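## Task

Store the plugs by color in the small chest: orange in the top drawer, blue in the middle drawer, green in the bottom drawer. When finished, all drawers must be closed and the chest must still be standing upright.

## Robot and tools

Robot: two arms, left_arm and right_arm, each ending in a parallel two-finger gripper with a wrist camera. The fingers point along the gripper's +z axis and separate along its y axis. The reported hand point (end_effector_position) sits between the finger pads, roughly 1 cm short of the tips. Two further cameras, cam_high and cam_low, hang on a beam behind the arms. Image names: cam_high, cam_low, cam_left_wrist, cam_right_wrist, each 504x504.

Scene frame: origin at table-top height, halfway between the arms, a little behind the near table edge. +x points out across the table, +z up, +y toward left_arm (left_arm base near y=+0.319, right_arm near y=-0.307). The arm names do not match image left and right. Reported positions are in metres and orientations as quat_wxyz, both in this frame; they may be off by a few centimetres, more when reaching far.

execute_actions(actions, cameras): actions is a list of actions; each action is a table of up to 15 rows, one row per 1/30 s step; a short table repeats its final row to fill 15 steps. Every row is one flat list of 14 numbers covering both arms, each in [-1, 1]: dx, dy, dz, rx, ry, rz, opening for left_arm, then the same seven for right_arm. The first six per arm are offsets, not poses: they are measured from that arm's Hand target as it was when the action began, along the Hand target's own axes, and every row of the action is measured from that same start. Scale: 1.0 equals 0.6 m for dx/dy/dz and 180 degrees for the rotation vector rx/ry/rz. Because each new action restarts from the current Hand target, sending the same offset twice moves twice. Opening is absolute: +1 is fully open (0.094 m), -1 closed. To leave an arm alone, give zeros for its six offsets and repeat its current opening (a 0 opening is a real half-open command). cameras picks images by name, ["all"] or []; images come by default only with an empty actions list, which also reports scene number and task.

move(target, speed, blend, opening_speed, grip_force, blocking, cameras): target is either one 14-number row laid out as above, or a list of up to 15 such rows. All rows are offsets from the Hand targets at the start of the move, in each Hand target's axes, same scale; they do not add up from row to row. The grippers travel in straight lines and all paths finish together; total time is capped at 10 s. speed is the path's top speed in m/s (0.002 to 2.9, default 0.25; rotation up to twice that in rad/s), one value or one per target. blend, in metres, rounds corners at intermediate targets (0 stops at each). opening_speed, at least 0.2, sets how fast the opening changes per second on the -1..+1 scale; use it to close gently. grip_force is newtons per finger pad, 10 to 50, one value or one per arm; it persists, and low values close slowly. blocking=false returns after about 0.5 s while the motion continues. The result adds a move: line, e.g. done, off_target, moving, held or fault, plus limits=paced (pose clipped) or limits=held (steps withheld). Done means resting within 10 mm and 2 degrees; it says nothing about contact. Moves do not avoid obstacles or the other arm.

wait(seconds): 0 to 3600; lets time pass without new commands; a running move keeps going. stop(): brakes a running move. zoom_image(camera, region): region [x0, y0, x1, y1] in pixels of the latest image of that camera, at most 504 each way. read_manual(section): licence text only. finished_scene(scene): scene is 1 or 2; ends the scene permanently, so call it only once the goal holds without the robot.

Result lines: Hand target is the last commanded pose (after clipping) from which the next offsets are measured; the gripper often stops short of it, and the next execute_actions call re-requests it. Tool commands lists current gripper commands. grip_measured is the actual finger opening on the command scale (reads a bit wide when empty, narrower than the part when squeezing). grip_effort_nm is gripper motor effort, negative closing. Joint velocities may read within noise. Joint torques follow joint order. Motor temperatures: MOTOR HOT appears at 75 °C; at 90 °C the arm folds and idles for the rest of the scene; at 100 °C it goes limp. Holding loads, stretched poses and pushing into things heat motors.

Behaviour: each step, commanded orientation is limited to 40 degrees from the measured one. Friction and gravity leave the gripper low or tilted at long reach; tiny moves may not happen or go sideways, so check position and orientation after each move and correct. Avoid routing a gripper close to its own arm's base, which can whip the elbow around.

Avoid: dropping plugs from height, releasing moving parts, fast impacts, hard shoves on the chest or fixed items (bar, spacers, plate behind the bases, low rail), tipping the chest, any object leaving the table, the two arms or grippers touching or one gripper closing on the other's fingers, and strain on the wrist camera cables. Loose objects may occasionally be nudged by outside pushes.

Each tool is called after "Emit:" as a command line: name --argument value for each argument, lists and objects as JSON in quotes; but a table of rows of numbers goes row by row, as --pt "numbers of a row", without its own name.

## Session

Emit:
execute_actions --actions '[]'

Emit:
zoom_image --camera "cam_high" --region '[60, 100, 340, 340]'

Scene clock: 0.00 s.
left_arm: end_effector_position=(+0.3951, +0.3521, +0.1190) grip_measured=+1.000 grip_effort_nm=n/a end_effector_quat_wxyz=(+0.613, -0.073, +0.786, +0.012) | right_arm: end_effector_position=(+0.4075, -0.3416, +0.0777) grip_measured=+1.000 grip_effort_nm=n/a end_effector_quat_wxyz=(+0.574, +0.050, +0.817, -0.033)
Joint positions: left_arm=[0.083 1.52 0.392 0.86 -0.045 -0.092 0.094] | right_arm=[-0.035 1.573 0.369 0.874 0.051 0.026 0.094]
Joint velocities: within noise
Joint torques (N m): no reading
Motor temperatures (°C): left_arm=[18 23 23 19 18 20 20] | right_arm=[18 24 25 19 16 20 19]
Heat: left arm: 23 °C; right arm: 25 °C.
Hand target: left_arm +0.3988, +0.3526, +0.1296; +0.626, -0.073, +0.776, +0.012 | right_arm +0.4121, -0.3420, +0.0891; +0.588, +0.050, +0.806, -0.033
Tool commands: left_gripper/opening=+1.0 right_gripper/opening=+1.0
camera_calibration:
cam_left_wrist: T_world_to_cam=[[0.03741, -0.99908, -0.02085, 0.33576], [-0.72298, -0.01265, -0.69076, 0.40568], [0.68986, 0.04092, -0.72279, -0.09623]] pos_world=[0.34713, 0.34452, 0.21768]
cam_right_wrist: T_world_to_cam=[[-0.22853, -0.96932, -0.09056, -0.23471], [-0.75848, 0.23558, -0.60763, 0.46865], [0.61032, -0.07018, -0.78904, -0.10501]] pos_world=[0.36592, -0.34529, 0.18066]

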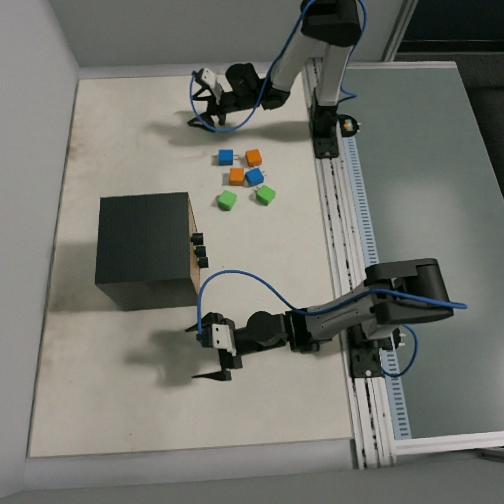

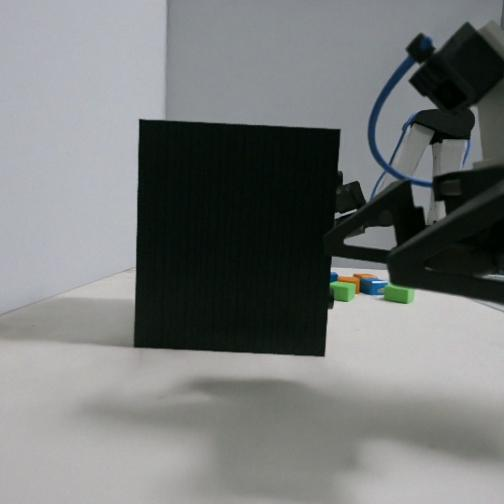

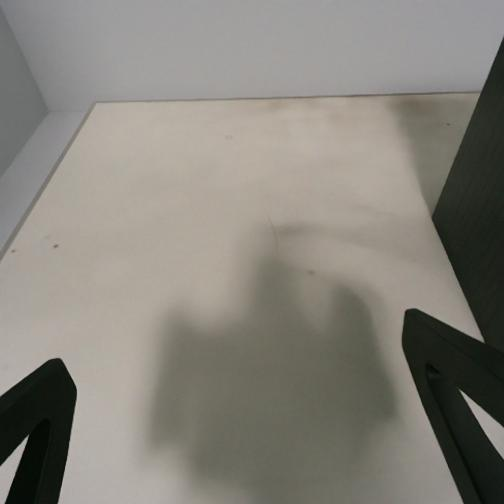

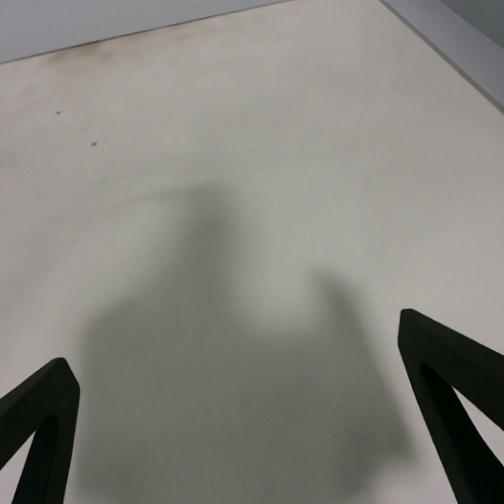

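Scaled by 1.800 from the camera's image (finer frame: 720x720).

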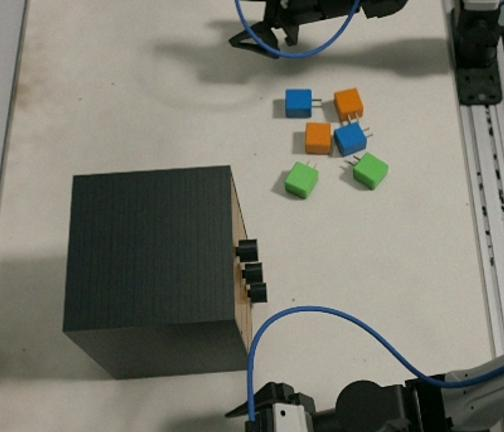

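Emit:
move --target '[0.1728,-0.3437,-0.2043,0.0343,0.0155,0.0322,0.3,-0.0323,0.4075,-0.2237,-0.3828,0.2377,-0.404,0.3]' --speed 0.4 --cameras '["all"]'

Scene clock: 10.80 s.
left_arm: end_effector_position=(+0.2824, +0.1301, +0.0660) grip_measured=+0.303 grip_effort_nm=-0.12 end_effector_quat_wxyz=(+0.603, +0.011, +0.798, +0.005) | right_arm: end_effector_position=(+0.3164, -0.0879, +0.1474) grip_measured=+0.302 grip_effort_nm=-0.09 end_effector_quat_wxyz=(-0.091, +0.695, -0.706, -0.097)
Joint positions: left_arm=[-0.97 1.659 0.326 0.834 -0.92 -0.396 0.061] | right_arm=[0.548 1.833 1.717 -1.31 -0.226 -1.022 0.061]
Joint torques (N m): left_arm=[-0.17 -5.78 6.23 1.93 -0.32 -0.17] | right_arm=[-0.01 -7.1 9.2 0.45 -0.08 -0.1]
Motor temperatures (°C): left_arm=[18 24 25 24 18 20 20] | right_arm=[18 25 26 21 16 20 19]
Heat: left arm: 25 °C; right arm: 26 °C.
Hand target: left_arm +0.2850, +0.1251, +0.0702; +0.608, +0.000, +0.794, +0.000 | right_arm +0.3205, -0.0850, +0.1500; -0.092, +0.701, -0.701, -0.092
Off the commanded pose: left_arm 0.007 m, 2 deg | right_arm 0.006 m, 1 deg.
move: done
cam_left_wrist: T_world_to_cam=[[-0.10625, -0.98829, -0.10949, 0.16197], [-0.73489, 0.15222, -0.66088, 0.26474], [0.66981, 0.01025, -0.74246, -0.03675]] pos_world=[0.23638, 0.12015, 0.16541]
cam_right_wrist: T_world_to_cam=[[0.9885, -0.14814, 0.03055, -0.33409], [-0.15057, -0.94458, 0.29173, -0.04643], [-0.01436, -0.29297, -0.95601, 0.22601]] pos_world=[0.3265, -0.02713, 0.23982]

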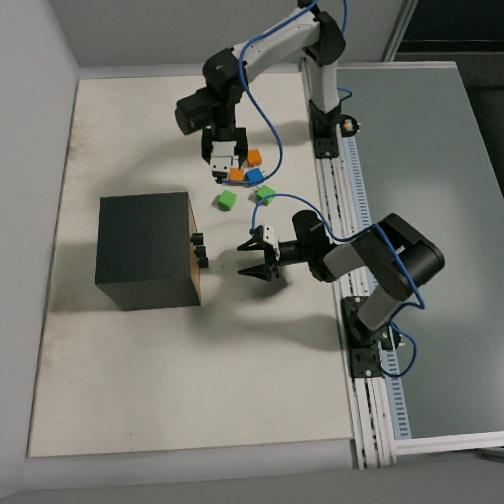

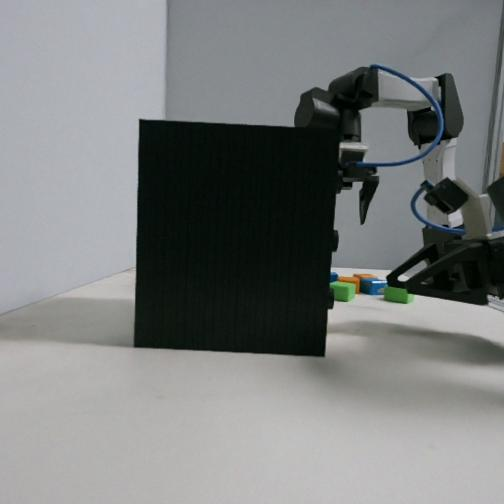

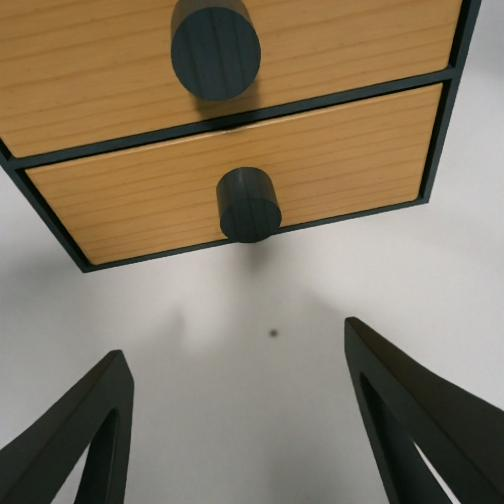

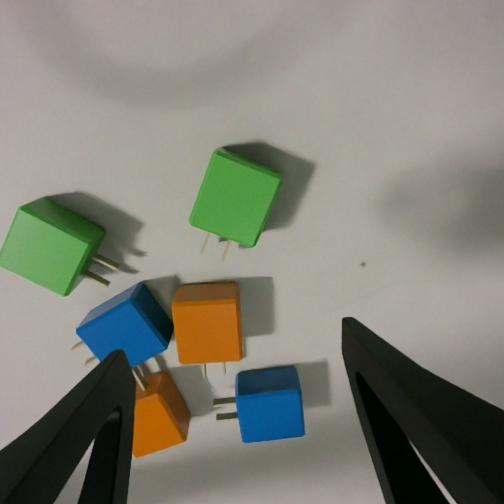

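Emit:
move --pt "-0.019 -0.0133 0.1485 0 0 0 0.3 -0.0133 -0.005 0.124 0.0288 0 0.1073 0.3" --pt "-0.019 -0.0133 0.1485 0 0 0 0.3 0.0123 -0.005 0.22 0.0288 0 0.1073 0.3" --pt "-0.019 -0.0133 0.1485 0 0 0 -0.7 0.0123 -0.005 0.22 0.0288 0 0.1073 -0.4" --pt "0.0307 -0.0133 -0.0367 0 0 0 -0.7 -0.0524 -0.005 -0.0215 0.0288 0 0.1073 -0.4" --speed '[0.15,0.15,0.1,0.13]' --cameras '["all"]'

Scene clock: 19.67 s.
left_arm: end_effector_position=(+0.2588, +0.1204, +0.0470) grip_measured=-0.451 grip_effort_nm=-1.02 end_effector_quat_wxyz=(+0.599, +0.011, +0.800, +0.010) | right_arm: end_effector_position=(+0.3213, -0.0623, +0.1522) grip_measured=-0.190 grip_effort_nm=-1.02 end_effector_quat_wxyz=(+0.083, -0.568, +0.815, +0.077)
Joint positions: left_arm=[-1.087 1.732 0.326 0.797 -1.023 -0.514 0.026] | right_arm=[0.634 1.882 1.806 -1.312 -0.146 -0.601 0.038]
Joint torques (N m): left_arm=[-0.34 -10.32 4.53 1.67 -0.37 -0.02] | right_arm=[0.29 -10.93 9.48 0.55 -0.05 0.06]
Heat: left arm: 25 °C; right arm: 28 °C.
Hand target: left_arm +0.2589, +0.1170, +0.0582; +0.608, +0.000, +0.794, +0.000 | right_arm +0.3235, -0.0579, +0.1706; +0.107, -0.569, +0.812, +0.075
Off the commanded pose: left_arm 0.012 m, 2 deg | right_arm 0.019 m, 3 deg.
move: off_target (left_arm, right_arm); target 3's new opening was sent with left_arm's hand 0.012 m and 2 deg from that target
cam_left_wrist: T_world_to_cam=[[-0.10083, -0.98794, -0.11752, 0.14683], [-0.74133, 0.15338, -0.65337, 0.23757], [0.66352, 0.02124, -0.74786, -0.03447]] pos_world=[0.21379, 0.10935, 0.1467]
cam_right_wrist: T_world_to_cam=[[0.8853, -0.46479, 0.0148, -0.31937], [-0.44261, -0.83243, 0.33341, 0.07148], [-0.14264, -0.30171, -0.94267, 0.27687]] pos_world=[0.35386, -0.0054, 0.2419]

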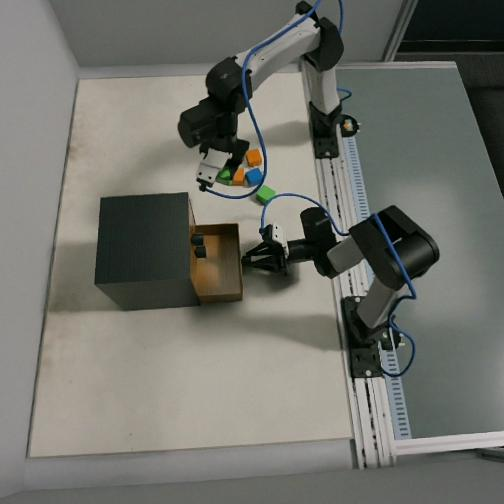

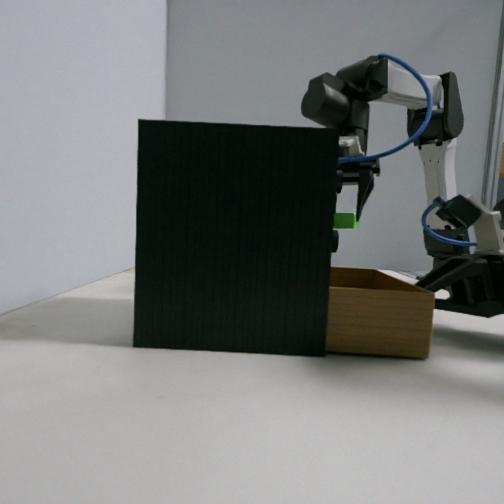

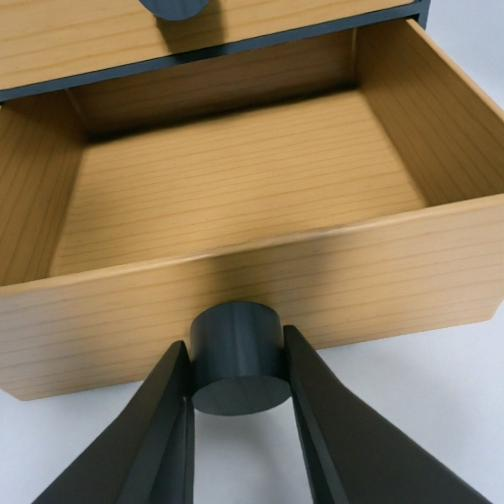

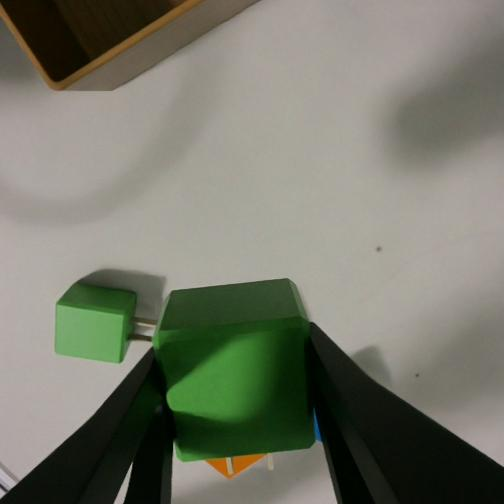

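Emit:
move --pt "0.0078 0 -0.029 0 0 0 -0.7 0 0 0 0 0 0 -0.4" --pt "0.0078 0 -0.029 0 0 0 0.2 0 0 0 0 0 0 -0.4" --pt "0.025 0 -0.094 0 0 0 0.2 0 0 0 0 0 0 -0.4" --pt "-0.136 0.2 -0.137 0 0 0 0.2 0 0 0 0 0 0 -0.4" --pt "-0.136 0.3 -0.137 0 0 0 0.2 -0.221 0.0824 0.0593 -0.0317 0 -0.118 -0.4" --speed '[0.12,0.1,0.25,0.35,0.35]' --blend '[0,0,0.01,0.03,0]' --cameras '["all"]'

Scene clock: 27.13 s.
left_arm: end_effector_position=(+0.2025, +0.2966, +0.1427) grip_measured=+0.198 grip_effort_nm=0.14 end_effector_quat_wxyz=(+0.590, -0.002, +0.807, +0.010) | right_arm: end_effector_position=(+0.3230, +0.0830, +0.1700) grip_measured=-0.190 grip_effort_nm=-1.02 end_effector_quat_wxyz=(-0.126, +0.704, -0.693, -0.090)
Joint positions: left_arm=[-0.461 0.01 0.219 -0.576 -0.467 -0.165 0.056] | right_arm=[0.873 2.378 2.644 -1.56 -0.155 -0.724 0.038]
Joint torques (N m): left_arm=[1.25 1.26 9.11 2.23 0.04 0.14] | right_arm=[-0.34 -10.63 8.66 0.74 -0.25 -0.09]
Heat: left arm: 26 °C; right arm: 29 °C.
Hand target: left_arm +0.2007, +0.2970, +0.1583; +0.608, +0.000, +0.794, +0.000 | right_arm +0.3240, +0.0881, +0.1706; -0.091, +0.713, -0.689, -0.094
Off the commanded pose: left_arm 0.016 m, 3 deg | right_arm 0.005 m, 4 deg.
joint sent to its limit (left arm) — joint 2 (shoulder), lower limit. The joint targets still meet the commanded pose.
joint sent to its limit (right arm) — joint 4 (wrist pitch), lower limit. The joint targets are off in orientation, not in position.
move: off_target (left_arm, right_arm); target 2's new opening was sent with left_arm's hand 0.012 m and 2 deg from that target
cam_left_wrist: T_world_to_cam=[[-0.08397, -0.99151, -0.09924, 0.32145], [-0.75893, 0.12817, -0.63843, 0.2402], [0.64573, 0.02171, -0.76326, 0.07644]] pos_world=[0.15993, 0.28627, 0.2436]
cam_right_wrist: T_world_to_cam=[[0.98795, -0.1282, 0.0867, -0.327], [-0.14578, -0.95895, 0.24322, 0.11721], [0.05196, -0.25293, -0.96609, 0.27474]] pos_world=[0.32588, 0.13997, 0.26526]

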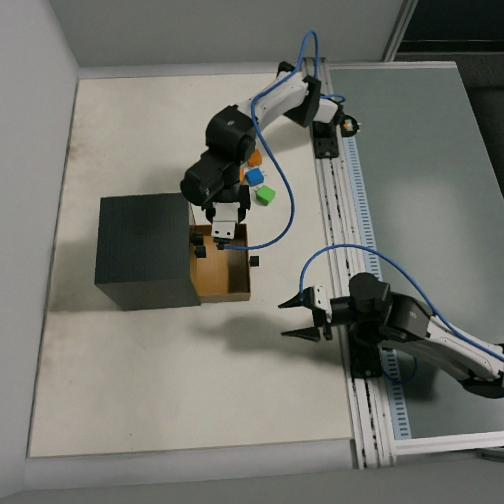

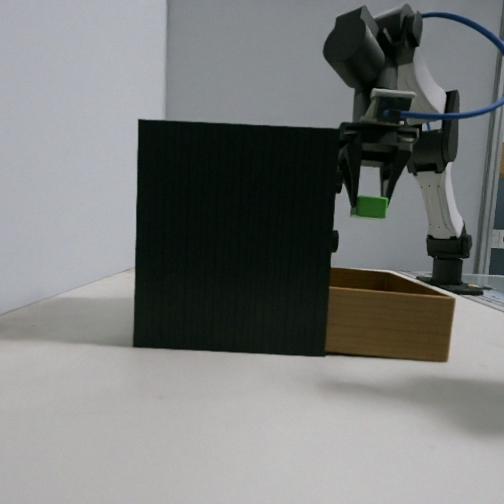

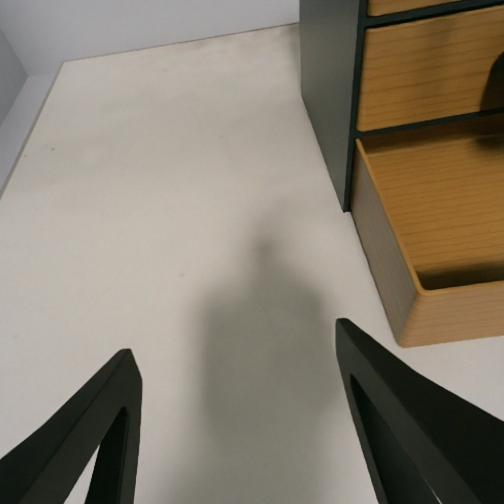

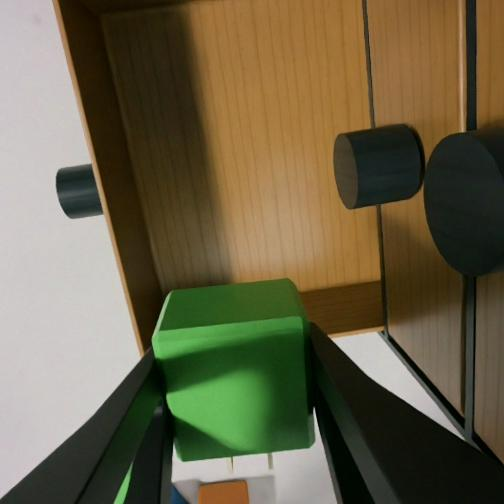

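Emit:
move --pt "0 0 0 0 0 0 0.2 -0.0143 -0.0072 0.0038 0 0 0 -0.4" --pt "0 0 0 0 0 0 0.2 0.0438 -0.0072 0.2205 0 0 0 -0.4" --pt "0 0 0 0 0 0 0.2 0.0438 -0.0072 0.2205 0 0 0 0.02" --pt "0 0 0 0 0 0 0.2 -0.0253 -0.0072 -0.037 0 0 0 0.02" --pt "0 0 0 0 0 0 0.2 0.521 0.057 -0.226 0.1324 0 0.4937 0.02" --speed '[0.1,0.12,0.1,0.2,0.4]' --blend '[0,0,0,0.03,0]' --cameras '["cam_high","cam_low","cam_right_wrist"]'

Emit:
move --target '[0.0403,-0.638,0.0303,0.0861,0.2907,0.0763,0.3,0,0,0,0,0,0,0.3]' --speed 0.4 --cameras '["all"]'

Scene clock: 37.27 s.
left_arm: end_effector_position=(+0.2024, +0.2962, +0.1427) grip_measured=+0.198 grip_effort_nm=0.14 end_effector_quat_wxyz=(+0.590, -0.001, +0.808, +0.009) | right_arm: end_effector_position=(+0.3061, -0.2449, +0.2129) grip_measured=+0.018 grip_effort_nm=0.10 end_effector_quat_wxyz=(+0.118, -0.008, +0.993, +0.004)
Joint positions: left_arm=[-0.461 0.01 0.219 -0.576 -0.465 -0.165 0.056] | right_arm=[0.266 1.503 1.614 -1.432 0.048 0.214 0.048]
Joint torques (N m): left_arm=[1.16 1.26 9.47 2.16 0.04 0.14] | right_arm=[-0.76 -8.16 5.89 0.69 0.16 0.08]
Motor temperatures (°C): left_arm=[18 25 29 27 18 20 20] | right_arm=[18 31 29 20 16 20 20]
Heat: left arm: 29 °C; right arm: 31 °C.
Hand target: left_arm +0.2007, +0.2970, +0.1583; +0.608, +0.000, +0.794, +0.000 | right_arm +0.3015, -0.2500, +0.2207; +0.130, +0.000, +0.991, +0.000
Off the commanded pose: left_arm 0.016 m, 3 deg | right_arm 0.010 m, 2 deg.
joint sent to its limit (left arm) — joint 2 (shoulder), lower limit. The joint targets still meet the commanded pose.
move: done; target 3's new opening was sent with right_arm's hand 0.028 m and 5 deg from that target
cam_right_wrist: T_world_to_cam=[[-0.11623, -0.99244, 0.0394, -0.21967], [-0.94018, 0.12273, 0.31781, 0.28209], [-0.32024, -0.00011, -0.94734, 0.40599]] pos_world=[0.36969, -0.25259, 0.30361]

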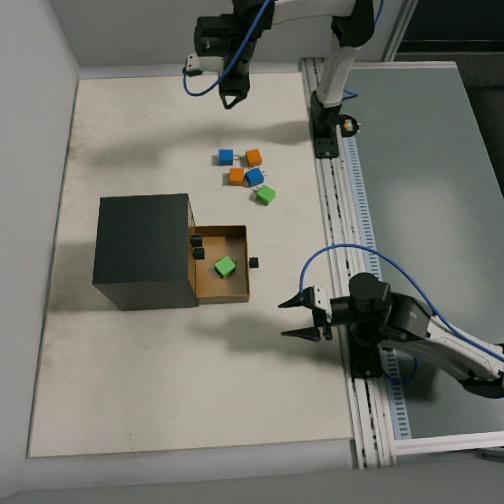

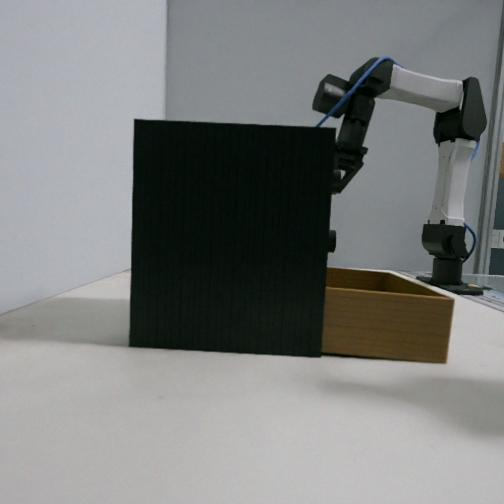

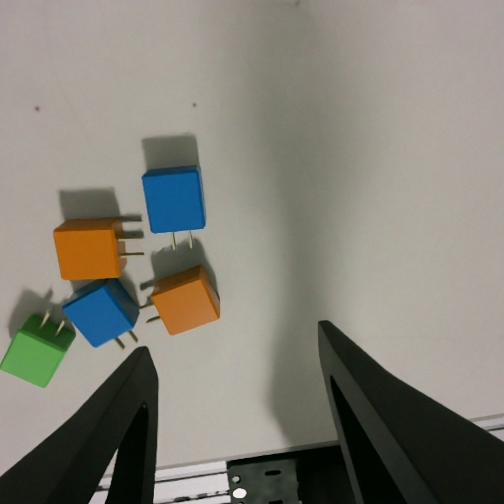

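Scene clock: 39.73 s.
left_arm: end_effector_position=(+0.2096, -0.0811, +0.1305) grip_measured=+0.298 grip_effort_nm=0.14 end_effector_quat_wxyz=(+0.192, +0.177, +0.965, -0.029) | right_arm: end_effector_position=(+0.3061, -0.2449, +0.2129) grip_measured=+0.298 grip_effort_nm=0.10 end_effector_quat_wxyz=(+0.118, -0.008, +0.993, +0.004)
Joint positions: left_arm=[-1.154 2.03 1.858 -1.131 -0.268 -0.775 0.061] | right_arm=[0.266 1.503 1.614 -1.432 0.048 0.215 0.061]
Joint torques (N m): left_arm=[0.88 -11.51 8.81 0.89 -0.08 -0.11] | right_arm=[-0.77 -8.18 5.87 0.69 0.15 0.09]
Heat: left arm: 29 °C; right arm: 31 °C.
Hand target: left_arm +0.2121, -0.0857, +0.1302; +0.188, +0.170, +0.967, -0.033 | right_arm +0.3015, -0.2500, +0.2207; +0.130, +0.000, +0.991, +0.000
Off the commanded pose: left_arm 0.005 m, 1 deg | right_arm 0.010 m, 2 deg.
move: done
cam_left_wrist: T_world_to_cam=[[-0.47105, -0.88207, 0.00865, 0.02227], [-0.86871, 0.46557, 0.16909, 0.23121], [-0.15318, 0.07214, -0.98556, 0.27135]] pos_world=[0.25291, -0.10757, 0.22814]
cam_right_wrist: T_world_to_cam=[[-0.11692, -0.99237, 0.03922, -0.21934], [-0.94009, 0.12333, 0.31783, 0.2822], [-0.32024, 0.00029, -0.94734, 0.40609]] pos_world=[0.36969, -0.25259, 0.30361]

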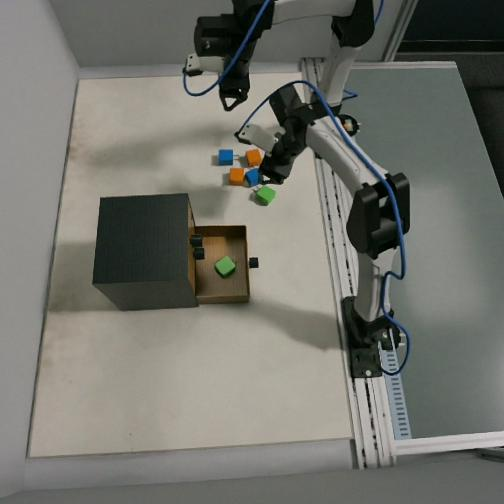

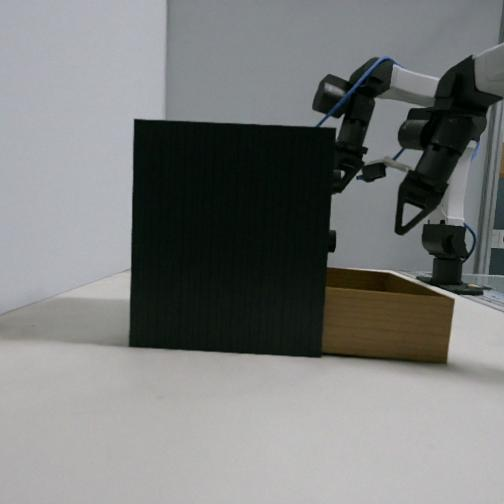

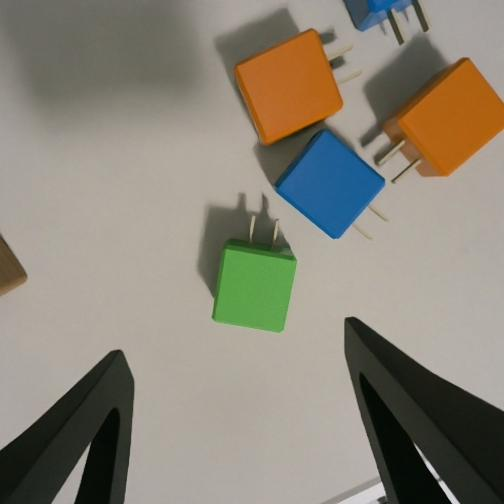

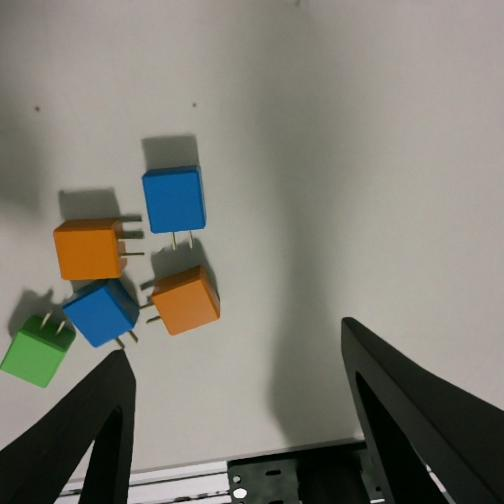

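Emit:
move --pt "0.238 0.706 -0.294 0 0 0 0.3 0 0 0 0 0 0 -1" --pt "0.238 0.706 -0.294 0 0 0 0.3 0.0095 0.568 0.1355 -0.0654 0.0654 -0.497 -1" --speed '[0.5,0.4]' --blend '[0.05,0]' --cameras '["cam_high","cam_right_wrist"]'

Scene clock: 50.10 s.
left_arm: end_effector_position=(+0.1682, +0.3803, +0.2351) grip_measured=+0.298 grip_effort_nm=0.14 end_effector_quat_wxyz=(+0.198, +0.159, +0.967, -0.009) | right_arm: end_effector_position=(+0.3178, +0.0856, +0.1414) grip_measured=-0.990 grip_effort_nm=-0.50 end_effector_quat_wxyz=(-0.100, +0.699, -0.709, -0.008)
Joint positions: left_arm=[0.615 1.092 1.35 -1.564 0.281 0.882 0.061] | right_arm=[0.945 2.418 2.616 -1.557 0.024 -0.644 0]
Joint torques (N m): left_arm=[0.92 -1.95 7.05 0.89 0.35 0.2] | right_arm=[-0.09 -10.92 8.61 0.6 -0.12 -0.06]
Heat: left arm: 30 °C; right arm: 31 °C.
Hand target: left_arm +0.1701, +0.3802, +0.2401; +0.188, +0.170, +0.967, -0.033 | right_arm +0.3171, +0.0908, +0.1406; +0.000, +0.707, -0.707, +0.000
Off the commanded pose: left_arm 0.005 m, 3 deg | right_arm 0.005 m, 12 deg.
joint sent to its limit (left arm) — joint 4 (wrist pitch), lower limit. The joint targets are off in orientation, not in position.
joint sent to its limit (right arm) — joint 4 (wrist pitch), lower limit. The joint targets are off in orientation, not in position.
move: off_target (left_arm, right_arm); blend cut to 0 m at target 1
cam_right_wrist: T_world_to_cam=[[0.97155, -0.15235, 0.18132, -0.32518], [-0.2112, -0.90374, 0.37235, 0.12376], [0.10714, -0.40005, -0.91021, 0.23519]] pos_world=[0.31687, 0.15639, 0.22695]

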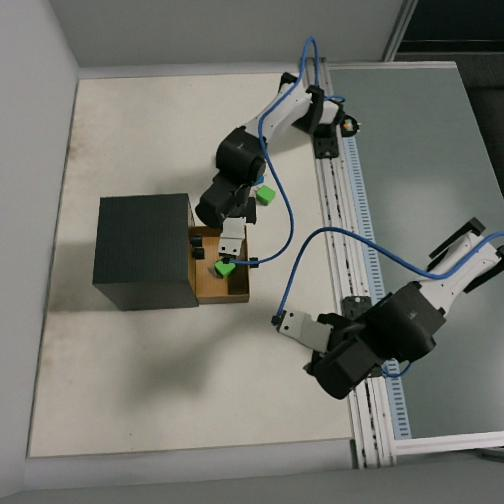

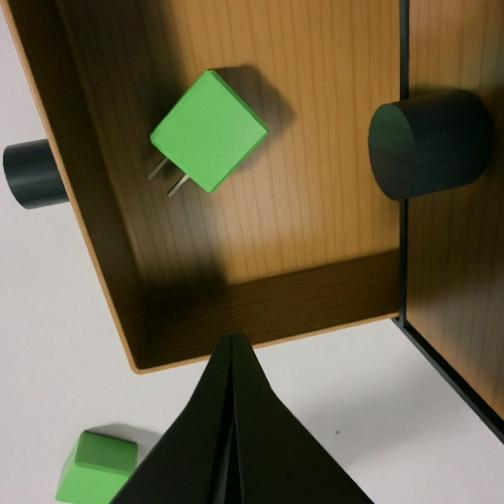

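Emit:
move --pt "0 0 0 0 0 0 0.3 0 -0.0133 0.166 0 0 0 -1" --pt "0 0 0 0 0 0 0.3 -0.082 -0.0133 0.166 0 0 0 -1" --pt "0 0 0 0 0 0 0.3 -0.02 -0.0133 -0.06 0 0 0 -1" --speed '[0.12,0.1,0.2]' --cameras '["cam_high","cam_right_wrist"]'

Scene clock: 57.33 s.
left_arm: end_effector_position=(+0.1682, +0.3803, +0.2351) grip_measured=+0.298 grip_effort_nm=0.14 end_effector_quat_wxyz=(+0.198, +0.159, +0.967, -0.009) | right_arm: end_effector_position=(+0.3281, +0.1060, +0.1521) grip_measured=-0.990 grip_effort_nm=-0.50 end_effector_quat_wxyz=(-0.142, +0.697, -0.702, -0.015)
Joint positions: left_arm=[0.615 1.092 1.35 -1.564 0.281 0.882 0.061] | right_arm=[0.954 2.488 2.776 -1.559 0.024 -0.644 0]
Joint torques (N m): left_arm=[1.01 -1.8 7.05 0.92 0.35 0.16] | right_arm=[-0.51 -17.21 5.53 0.77 -0.11 -0.08]
Heat: left arm: 29 °C; right arm: 33 °C.
Hand target: left_arm +0.1701, +0.3802, +0.2401; +0.188, +0.170, +0.967, -0.033 | right_arm +0.3252, +0.1027, +0.1765; +0.000, +0.707, -0.707, +0.000
Off the commanded pose: left_arm 0.005 m, 3 deg | right_arm 0.025 m, 16 deg.
elbow stopped short (right arm): the move would have taken joint 3 (elbow) straighter than the controller allows.
joint sent to its limit (left arm) — joint 4 (wrist pitch), lower limit. The joint targets are off in orientation, not in position.
joint sent to its limit (right arm) — joint 4 (wrist pitch), lower limit. The joint targets are off in orientation, not in position.
move: off_target (right_arm)
cam_right_wrist: T_world_to_cam=[[0.96206, -0.15934, 0.22146, -0.3362], [-0.22223, -0.92855, 0.29735, 0.15792], [0.15826, -0.33528, -0.92873, 0.23117]] pos_world=[0.32195, 0.17058, 0.2422]

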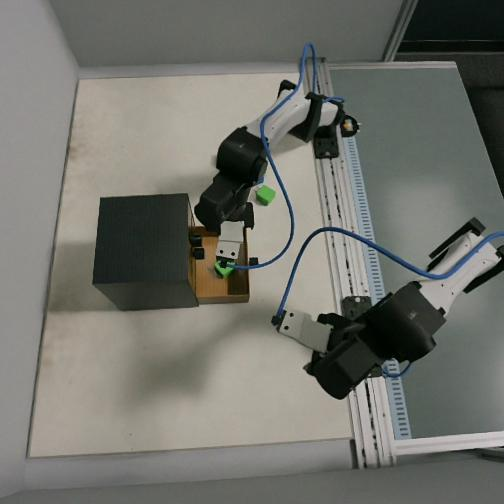

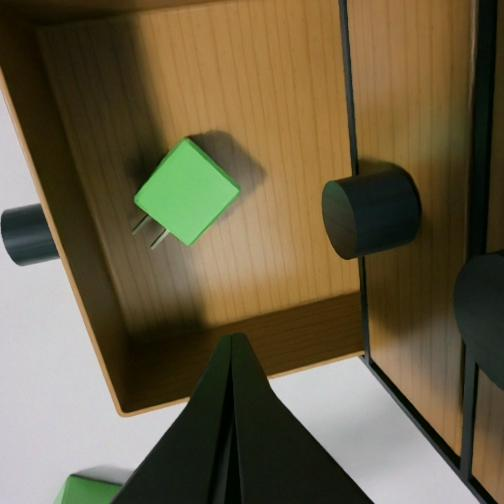

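Emit:
move --pt "0 0 0 0 0 0 0.3 0.1 0 -0.07 0 0 0 -1" --pt "0 0 0 0 0 0 0.3 0.31 0.203 0.0775 -0.0248 -0.0397 -0.3547 0.3" --speed '[0.2,0.4]' --blend '[0.03,0]' --cameras '["cam_high","cam_right_wrist"]'

Scene clock: 63.93 s.
left_arm: end_effector_position=(+0.1682, +0.3803, +0.2351) grip_measured=+0.298 grip_effort_nm=0.14 end_effector_quat_wxyz=(+0.198, +0.159, +0.967, -0.009) | right_arm: end_effector_position=(+0.2046, -0.0841, +0.1198) grip_measured=+0.298 grip_effort_nm=0.10 end_effector_quat_wxyz=(+0.007, +0.971, -0.228, -0.072)
Joint positions: left_arm=[0.615 1.092 1.35 -1.564 0.281 0.882 0.061] | right_arm=[0.824 1.726 1.491 -1.409 -0.104 -1.889 0.061]
Joint torques (N m): left_arm=[1.13 -1.91 6.95 0.91 0.37 0.16] | right_arm=[-0.75 -10.7 5.55 0.15 -0.27 -0.11]
Motor temperatures (°C): left_arm=[18 26 29 23 19 20 20] | right_arm=[18 37 29 20 16 20 20]
Heat: left arm: 29 °C; right arm: 37 °C.
Hand target: left_arm +0.1701, +0.3802, +0.2401; +0.188, +0.170, +0.967, -0.033 | right_arm +0.2034, -0.0832, +0.1302; -0.016, +0.972, -0.225, -0.068
Off the commanded pose: left_arm 0.005 m, 3 deg | right_arm 0.010 m, 3 deg.
joint sent to its limit (left arm) — joint 4 (wrist pitch), lower limit. The joint targets are off in orientation, not in position.
move: off_target (right_arm); target 2's new opening was sent with right_arm's hand 0.010 m and 3 deg from that target
cam_right_wrist: T_world_to_cam=[[0.55378, 0.83259, 0.01141, -0.04838], [0.7546, -0.5076, 0.41583, -0.21497], [0.35201, -0.22167, -0.90937, 0.12461]] pos_world=[0.14515, -0.04122, 0.20326]

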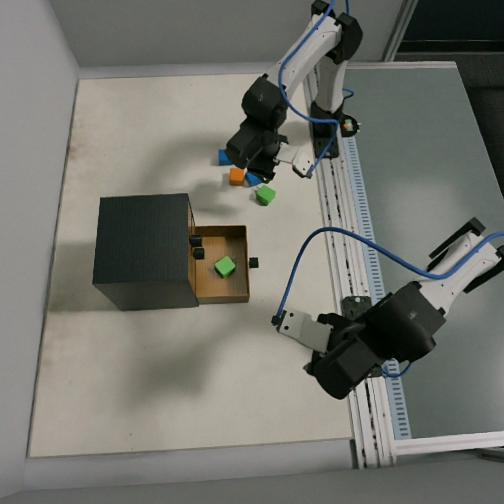

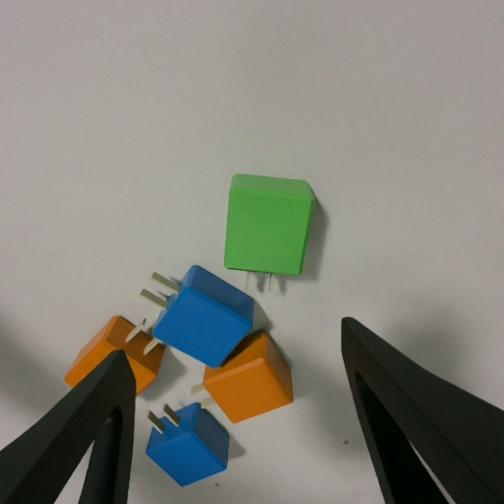

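Emit:
move --pt "0 0 0 0 0 0 0.3 0.0125 -0.021 0.0825 0.0039 0 0.0275 0.3" --pt "0 0 0 0 0 0 0.3 0.0245 -0.021 0.168 0.0039 0 0.0275 0.3" --pt "0 0 0 0 0 0 0.3 0.0245 -0.021 0.168 0.0039 0 0.0275 -0.4" --pt "0 0 0 0 0 0 0.3 -0.0125 -0.021 -0.096 0.0039 0 0.0275 -0.4" --speed '[0.2,0.15,0.1,0.25]' --blend '[0.01,0,0,0]' --cameras '["cam_right_wrist"]'

Scene clock: 69.07 s.
left_arm: end_effector_position=(+0.1682, +0.3803, +0.2351) grip_measured=+0.298 grip_effort_nm=0.13 end_effector_quat_wxyz=(+0.198, +0.159, +0.967, -0.009) | right_arm: end_effector_position=(+0.2134, -0.0742, +0.1704) grip_measured=-0.212 grip_effort_nm=-1.02 end_effector_quat_wxyz=(-0.020, +0.961, -0.270, -0.058)
Joint positions: left_arm=[0.615 1.092 1.35 -1.564 0.281 0.882 0.061] | right_arm=[0.824 1.733 1.704 -1.549 -0.11 -1.801 0.037]
Joint torques (N m): left_arm=[1.18 -1.94 6.82 0.91 0.33 0.2] | right_arm=[0.13 -10.35 8.14 0.08 -0.25 0.06]
Heat: left arm: 29 °C; right arm: 37 °C.
Hand target: left_arm +0.1701, +0.3802, +0.2401; +0.188, +0.170, +0.967, -0.033 | right_arm +0.2093, -0.0722, +0.1882; -0.018, +0.961, -0.267, -0.067
Off the commanded pose: left_arm 0.005 m, 3 deg | right_arm 0.018 m, 1 deg.
joint sent to its limit (left arm) — joint 4 (wrist pitch), lower limit. The joint targets are off in orientation, not in position.
joint sent to its limit (right arm) — joint 4 (wrist pitch), lower limit. The joint targets are off in orientation, not in position.
move: off_target (right_arm)
cam_right_wrist: T_world_to_cam=[[0.62398, 0.77857, 0.06692, -0.09056], [0.69003, -0.58916, 0.42042, -0.23073], [0.36675, -0.21615, -0.90486, 0.16613]] pos_world=[0.15479, -0.02952, 0.25339]

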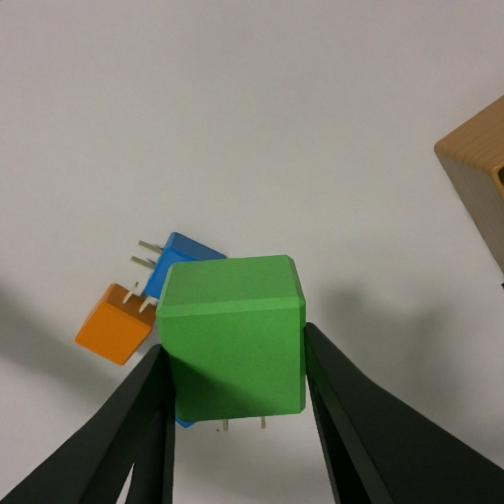

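Emit:
move --pt "0 0 0 0 0 0 0.3 0.0255 -0.329 0.0 0.044 0 0.3135 -0.4" --pt "0 0 0 0 0 0 0.3 0.0533 -0.329 0.208 0.044 0 0.3135 -0.4" --speed '[0.3,0.12]' --cameras '["cam_right_wrist","cam_low"]'

Scene clock: 73.93 s.
left_arm: end_effector_position=(+0.1682, +0.3803, +0.2351) grip_measured=+0.298 grip_effort_nm=0.14 end_effector_quat_wxyz=(+0.198, +0.159, +0.967, -0.009) | right_arm: end_effector_position=(+0.3213, +0.0849, +0.0650) grip_measured=-0.212 grip_effort_nm=-1.02 end_effector_quat_wxyz=(-0.044, +0.713, -0.697, -0.054)
Joint positions: left_arm=[0.615 1.092 1.35 -1.564 0.281 0.882 0.061] | right_arm=[0.898 2.461 2.392 -1.393 -0.088 -0.721 0.037]
Joint torques (N m): left_arm=[0.84 -1.98 7.02 0.91 0.39 0.15] | right_arm=[0.09 -11.63 7.28 0.6 0 -0.07]
Heat: left arm: 29 °C; right arm: 37 °C.
Hand target: left_arm +0.1701, +0.3802, +0.2401; +0.188, +0.170, +0.967, -0.033 | right_arm +0.3234, +0.0895, +0.0601; -0.048, +0.717, -0.693, -0.050
Off the commanded pose: left_arm 0.005 m, 3 deg | right_arm 0.007 m, 1 deg.
joint sent to its limit (left arm) — joint 4 (wrist pitch), lower limit. The joint targets are off in orientation, not in position.
move: done
cam_right_wrist: T_world_to_cam=[[0.99343, -0.10483, 0.04588, -0.31709], [-0.11442, -0.90523, 0.40923, 0.11889], [-0.00137, -0.41179, -0.91128, 0.20091]] pos_world=[0.32888, 0.15712, 0.14898]
Images, in order (width x height): cam_low 504x504, cam_right_wrist 504x504.

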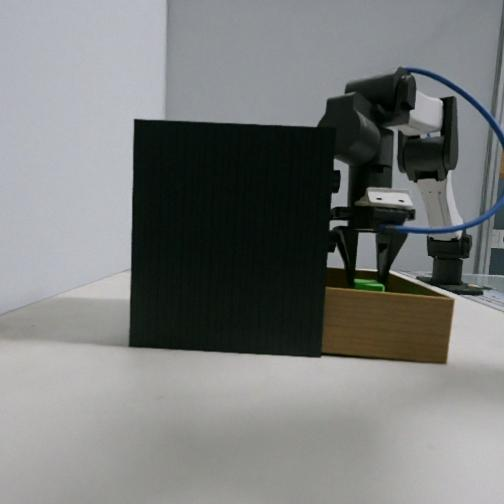

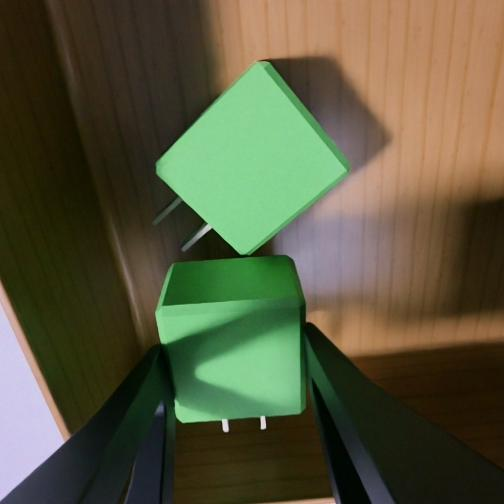

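Emit:
move --pt "0 0 0 0 0 0 0.3 0.004 0 0.03 0 0 0 -0.4" --pt "0 0 0 0 0 0 0.3 0.004 0 0.03 0 0 0 0.0" --pt "0 0 0 0 0 0 0.3 -0.031 0 -0.218 0 0 0 0.0" --pt "-0.111 -0.38 0.189 -0.0859 -0.2912 -0.0761 0.3 0.555 0.138 -0.33 0 0 0 0.0" --pt "-0.0687 -0.395 0.355 -0.0859 -0.2912 -0.0761 0.3 0.555 0.138 -0.33 0 0 0 0.0" --speed '[0.08,0.1,0.2,0.35,0.2]' --blend '[0,0,0.02,0.02,0]' --cameras '["all"]'

Scene clock: 81.80 s.
left_arm: end_effector_position=(+0.1971, +0.1222, +0.0523) grip_measured=+0.298 grip_effort_nm=0.13 end_effector_quat_wxyz=(+0.599, +0.016, +0.800, +0.007) | right_arm: end_effector_position=(+0.2581, -0.2715, +0.2042) grip_measured=-0.002 grip_effort_nm=0.10 end_effector_quat_wxyz=(-0.077, +0.712, -0.698, -0.013)
Joint positions: left_arm=[-1.359 1.561 0.343 0.222 -1.207 -0.941 0.061] | right_arm=[0.087 1.425 1.526 -1.557 -0.123 -1.528 0.047]
Joint torques (N m): left_arm=[0.55 -4.56 5.86 1.41 -0.66 -0.06] | right_arm=[-0.81 -6.64 5.57 0.39 -0.28 -0.1]
Heat: left arm: 29 °C; right arm: 38 °C.
Hand target: left_arm +0.2002, +0.1171, +0.0582; +0.609, +0.000, +0.793, +0.000 | right_arm +0.2530, -0.2704, +0.2100; -0.048, +0.717, -0.693, -0.050
Off the commanded pose: left_arm 0.008 m, 2 deg | right_arm 0.008 m, 5 deg.
joint sent to its limit (right arm) — joint 4 (wrist pitch), lower limit. The joint targets are off in orientation, not in position.
move: off_target (right_arm); limits=paced
cam_left_wrist: T_world_to_cam=[[-0.11276, -0.98654, -0.11847, 0.14517], [-0.73955, 0.16295, -0.65307, 0.19342], [0.66358, 0.01397, -0.74797, 0.01134]] pos_world=[0.15188, 0.11154, 0.152]
cam_right_wrist: T_world_to_cam=[[0.9823, -0.11293, 0.14941, -0.31842], [-0.16488, -0.89981, 0.40393, -0.2523], [0.08883, -0.42142, -0.9025, 0.15328]] pos_world=[0.25757, -0.19839, 0.28783]

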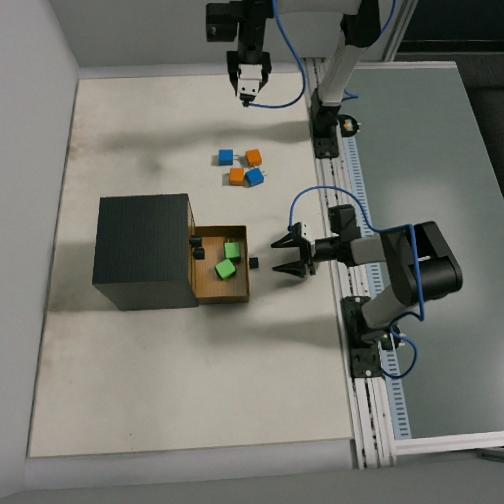

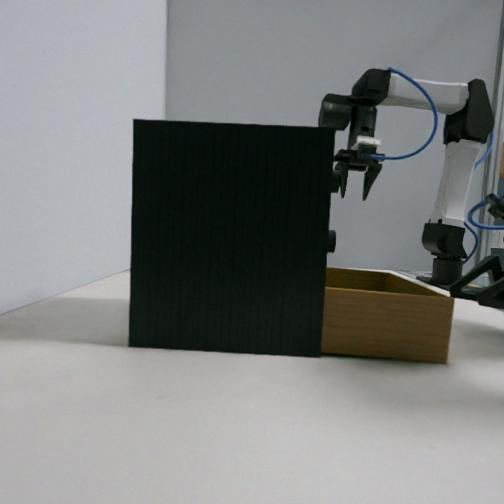

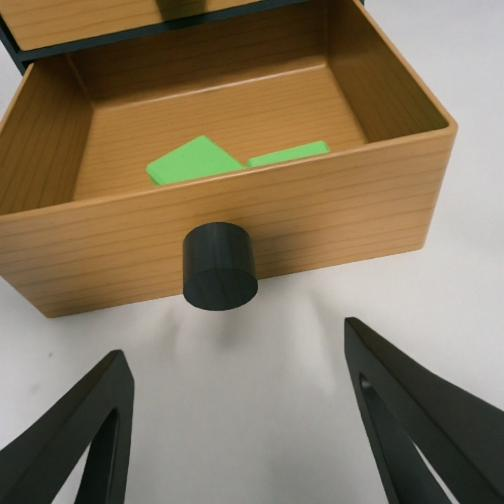

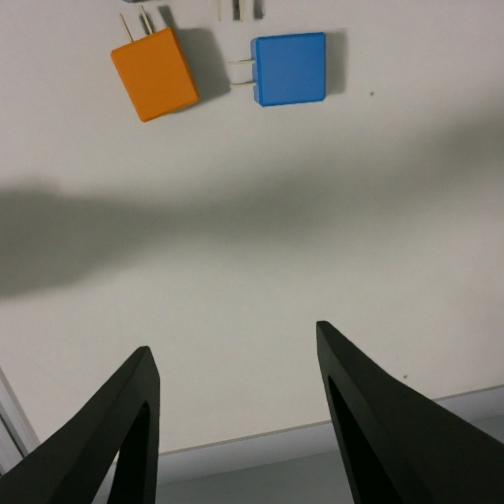

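Emit:
move --pt "-0.0194 0.003 0.0725 0 0 0 0.3 0 0 0 0 0 0 0.3" --pt "-0.0194 0.003 0.0725 0 0 0 -0.65 0 0 0 0 0 0 0.3" --pt "-0.0785 0.003 0.293 0 0 0 -0.65 -0.0867 -0.1205 0.155 0.167 -0.0949 0.4853 0.3" --pt "-0.0785 0.003 0.293 0 0 0 0.25 -0.0867 -0.1205 0.155 0.167 -0.0949 0.4853 0.3" --pt "-0.0475 0.003 0.177 0 0 0 0.25 -0.0867 -0.1205 0.155 0.167 -0.0949 0.4853 0.3" --speed '[0.15,0.1,0.11,0.1,0.25]' --cameras '["all"]'

Scene clock: 95.23 s.
left_arm: end_effector_position=(+0.3695, +0.1233, +0.0629) grip_measured=-0.648 grip_effort_nm=-0.12 end_effector_quat_wxyz=(+0.613, -0.009, +0.790, +0.005) | right_arm: end_effector_position=(+0.3155, -0.2081, +0.1312) grip_measured=+0.298 grip_effort_nm=0.10 end_effector_quat_wxyz=(+0.248, -0.045, +0.968, +0.004)
Joint positions: left_arm=[-0.74 1.916 0.555 0.992 -0.741 -0.266 0.017] | right_arm=[0.434 1.304 1.025 -0.797 0.166 0.269 0.061]
Joint torques (N m): left_arm=[1.09 -7.15 6.2 2.09 0.16 0.1] | right_arm=[0.13 -3.48 6.71 1.31 0.21 0.08]
Heat: left arm: 29 °C; right arm: 35 °C.
Hand target: left_arm +0.3751, +0.1187, +0.0583; +0.609, +0.000, +0.793, +0.000 (not the last commanded pose) | right_arm +0.3194, -0.2069, +0.1294; +0.253, -0.042, +0.967, +0.001 (not the last commanded pose)
Tool commands: left_gripper/opening=-0.65 right_gripper/opening=+0.3
Off the commanded pose: left_arm 0.060 m, 1 deg | right_arm 0.011 m, 5 deg.
move: off_target (left_arm, right_arm; path cut at 10 s); path passed 2 of 5 targets; target 4's new opening was not sent
cam_left_wrist: T_world_to_cam=[[-0.07357, -0.9934, -0.08796, 0.15137], [-0.72144, 0.11391, -0.68305, 0.32896], [0.68856, 0.01321, -0.72506, -0.10575]] pos_world=[0.32127, 0.11429, 0.16134]
cam_right_wrist: T_world_to_cam=[[-0.05109, -0.99845, 0.02206, -0.19837], [-0.99691, 0.0523, 0.05868, 0.34961], [-0.05975, -0.019, -0.99803, 0.25213]] pos_world=[0.35346, -0.21157, 0.23549]

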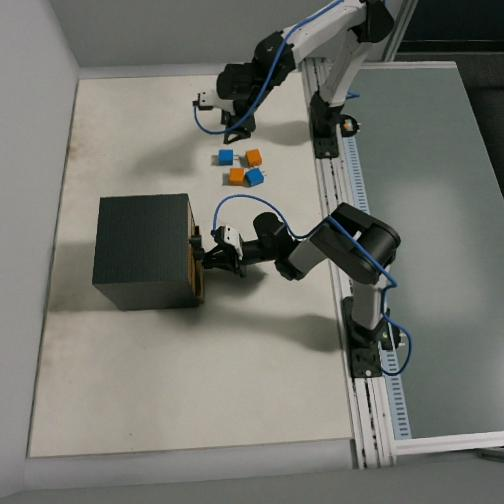

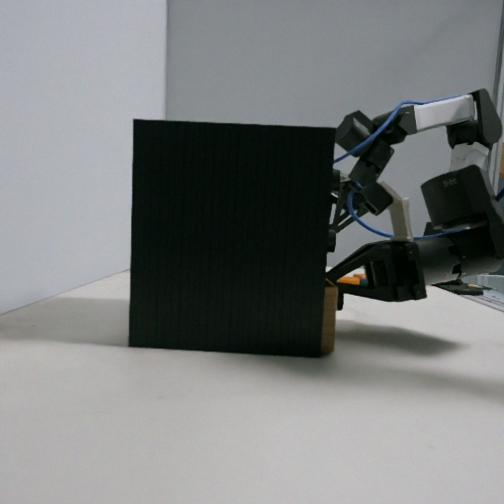

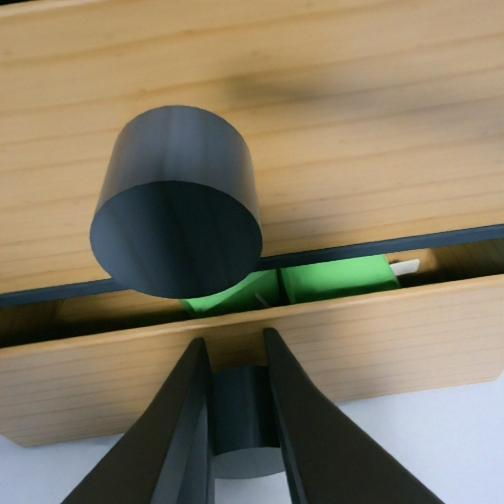

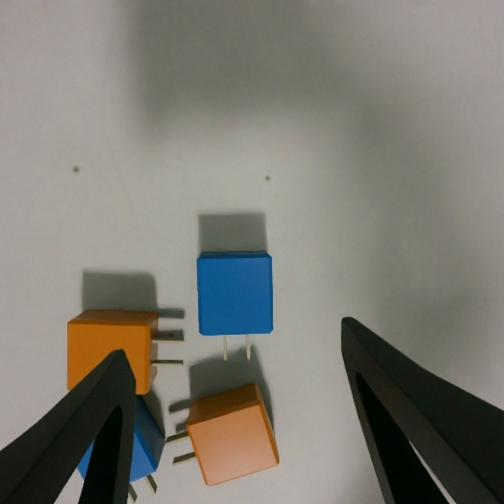

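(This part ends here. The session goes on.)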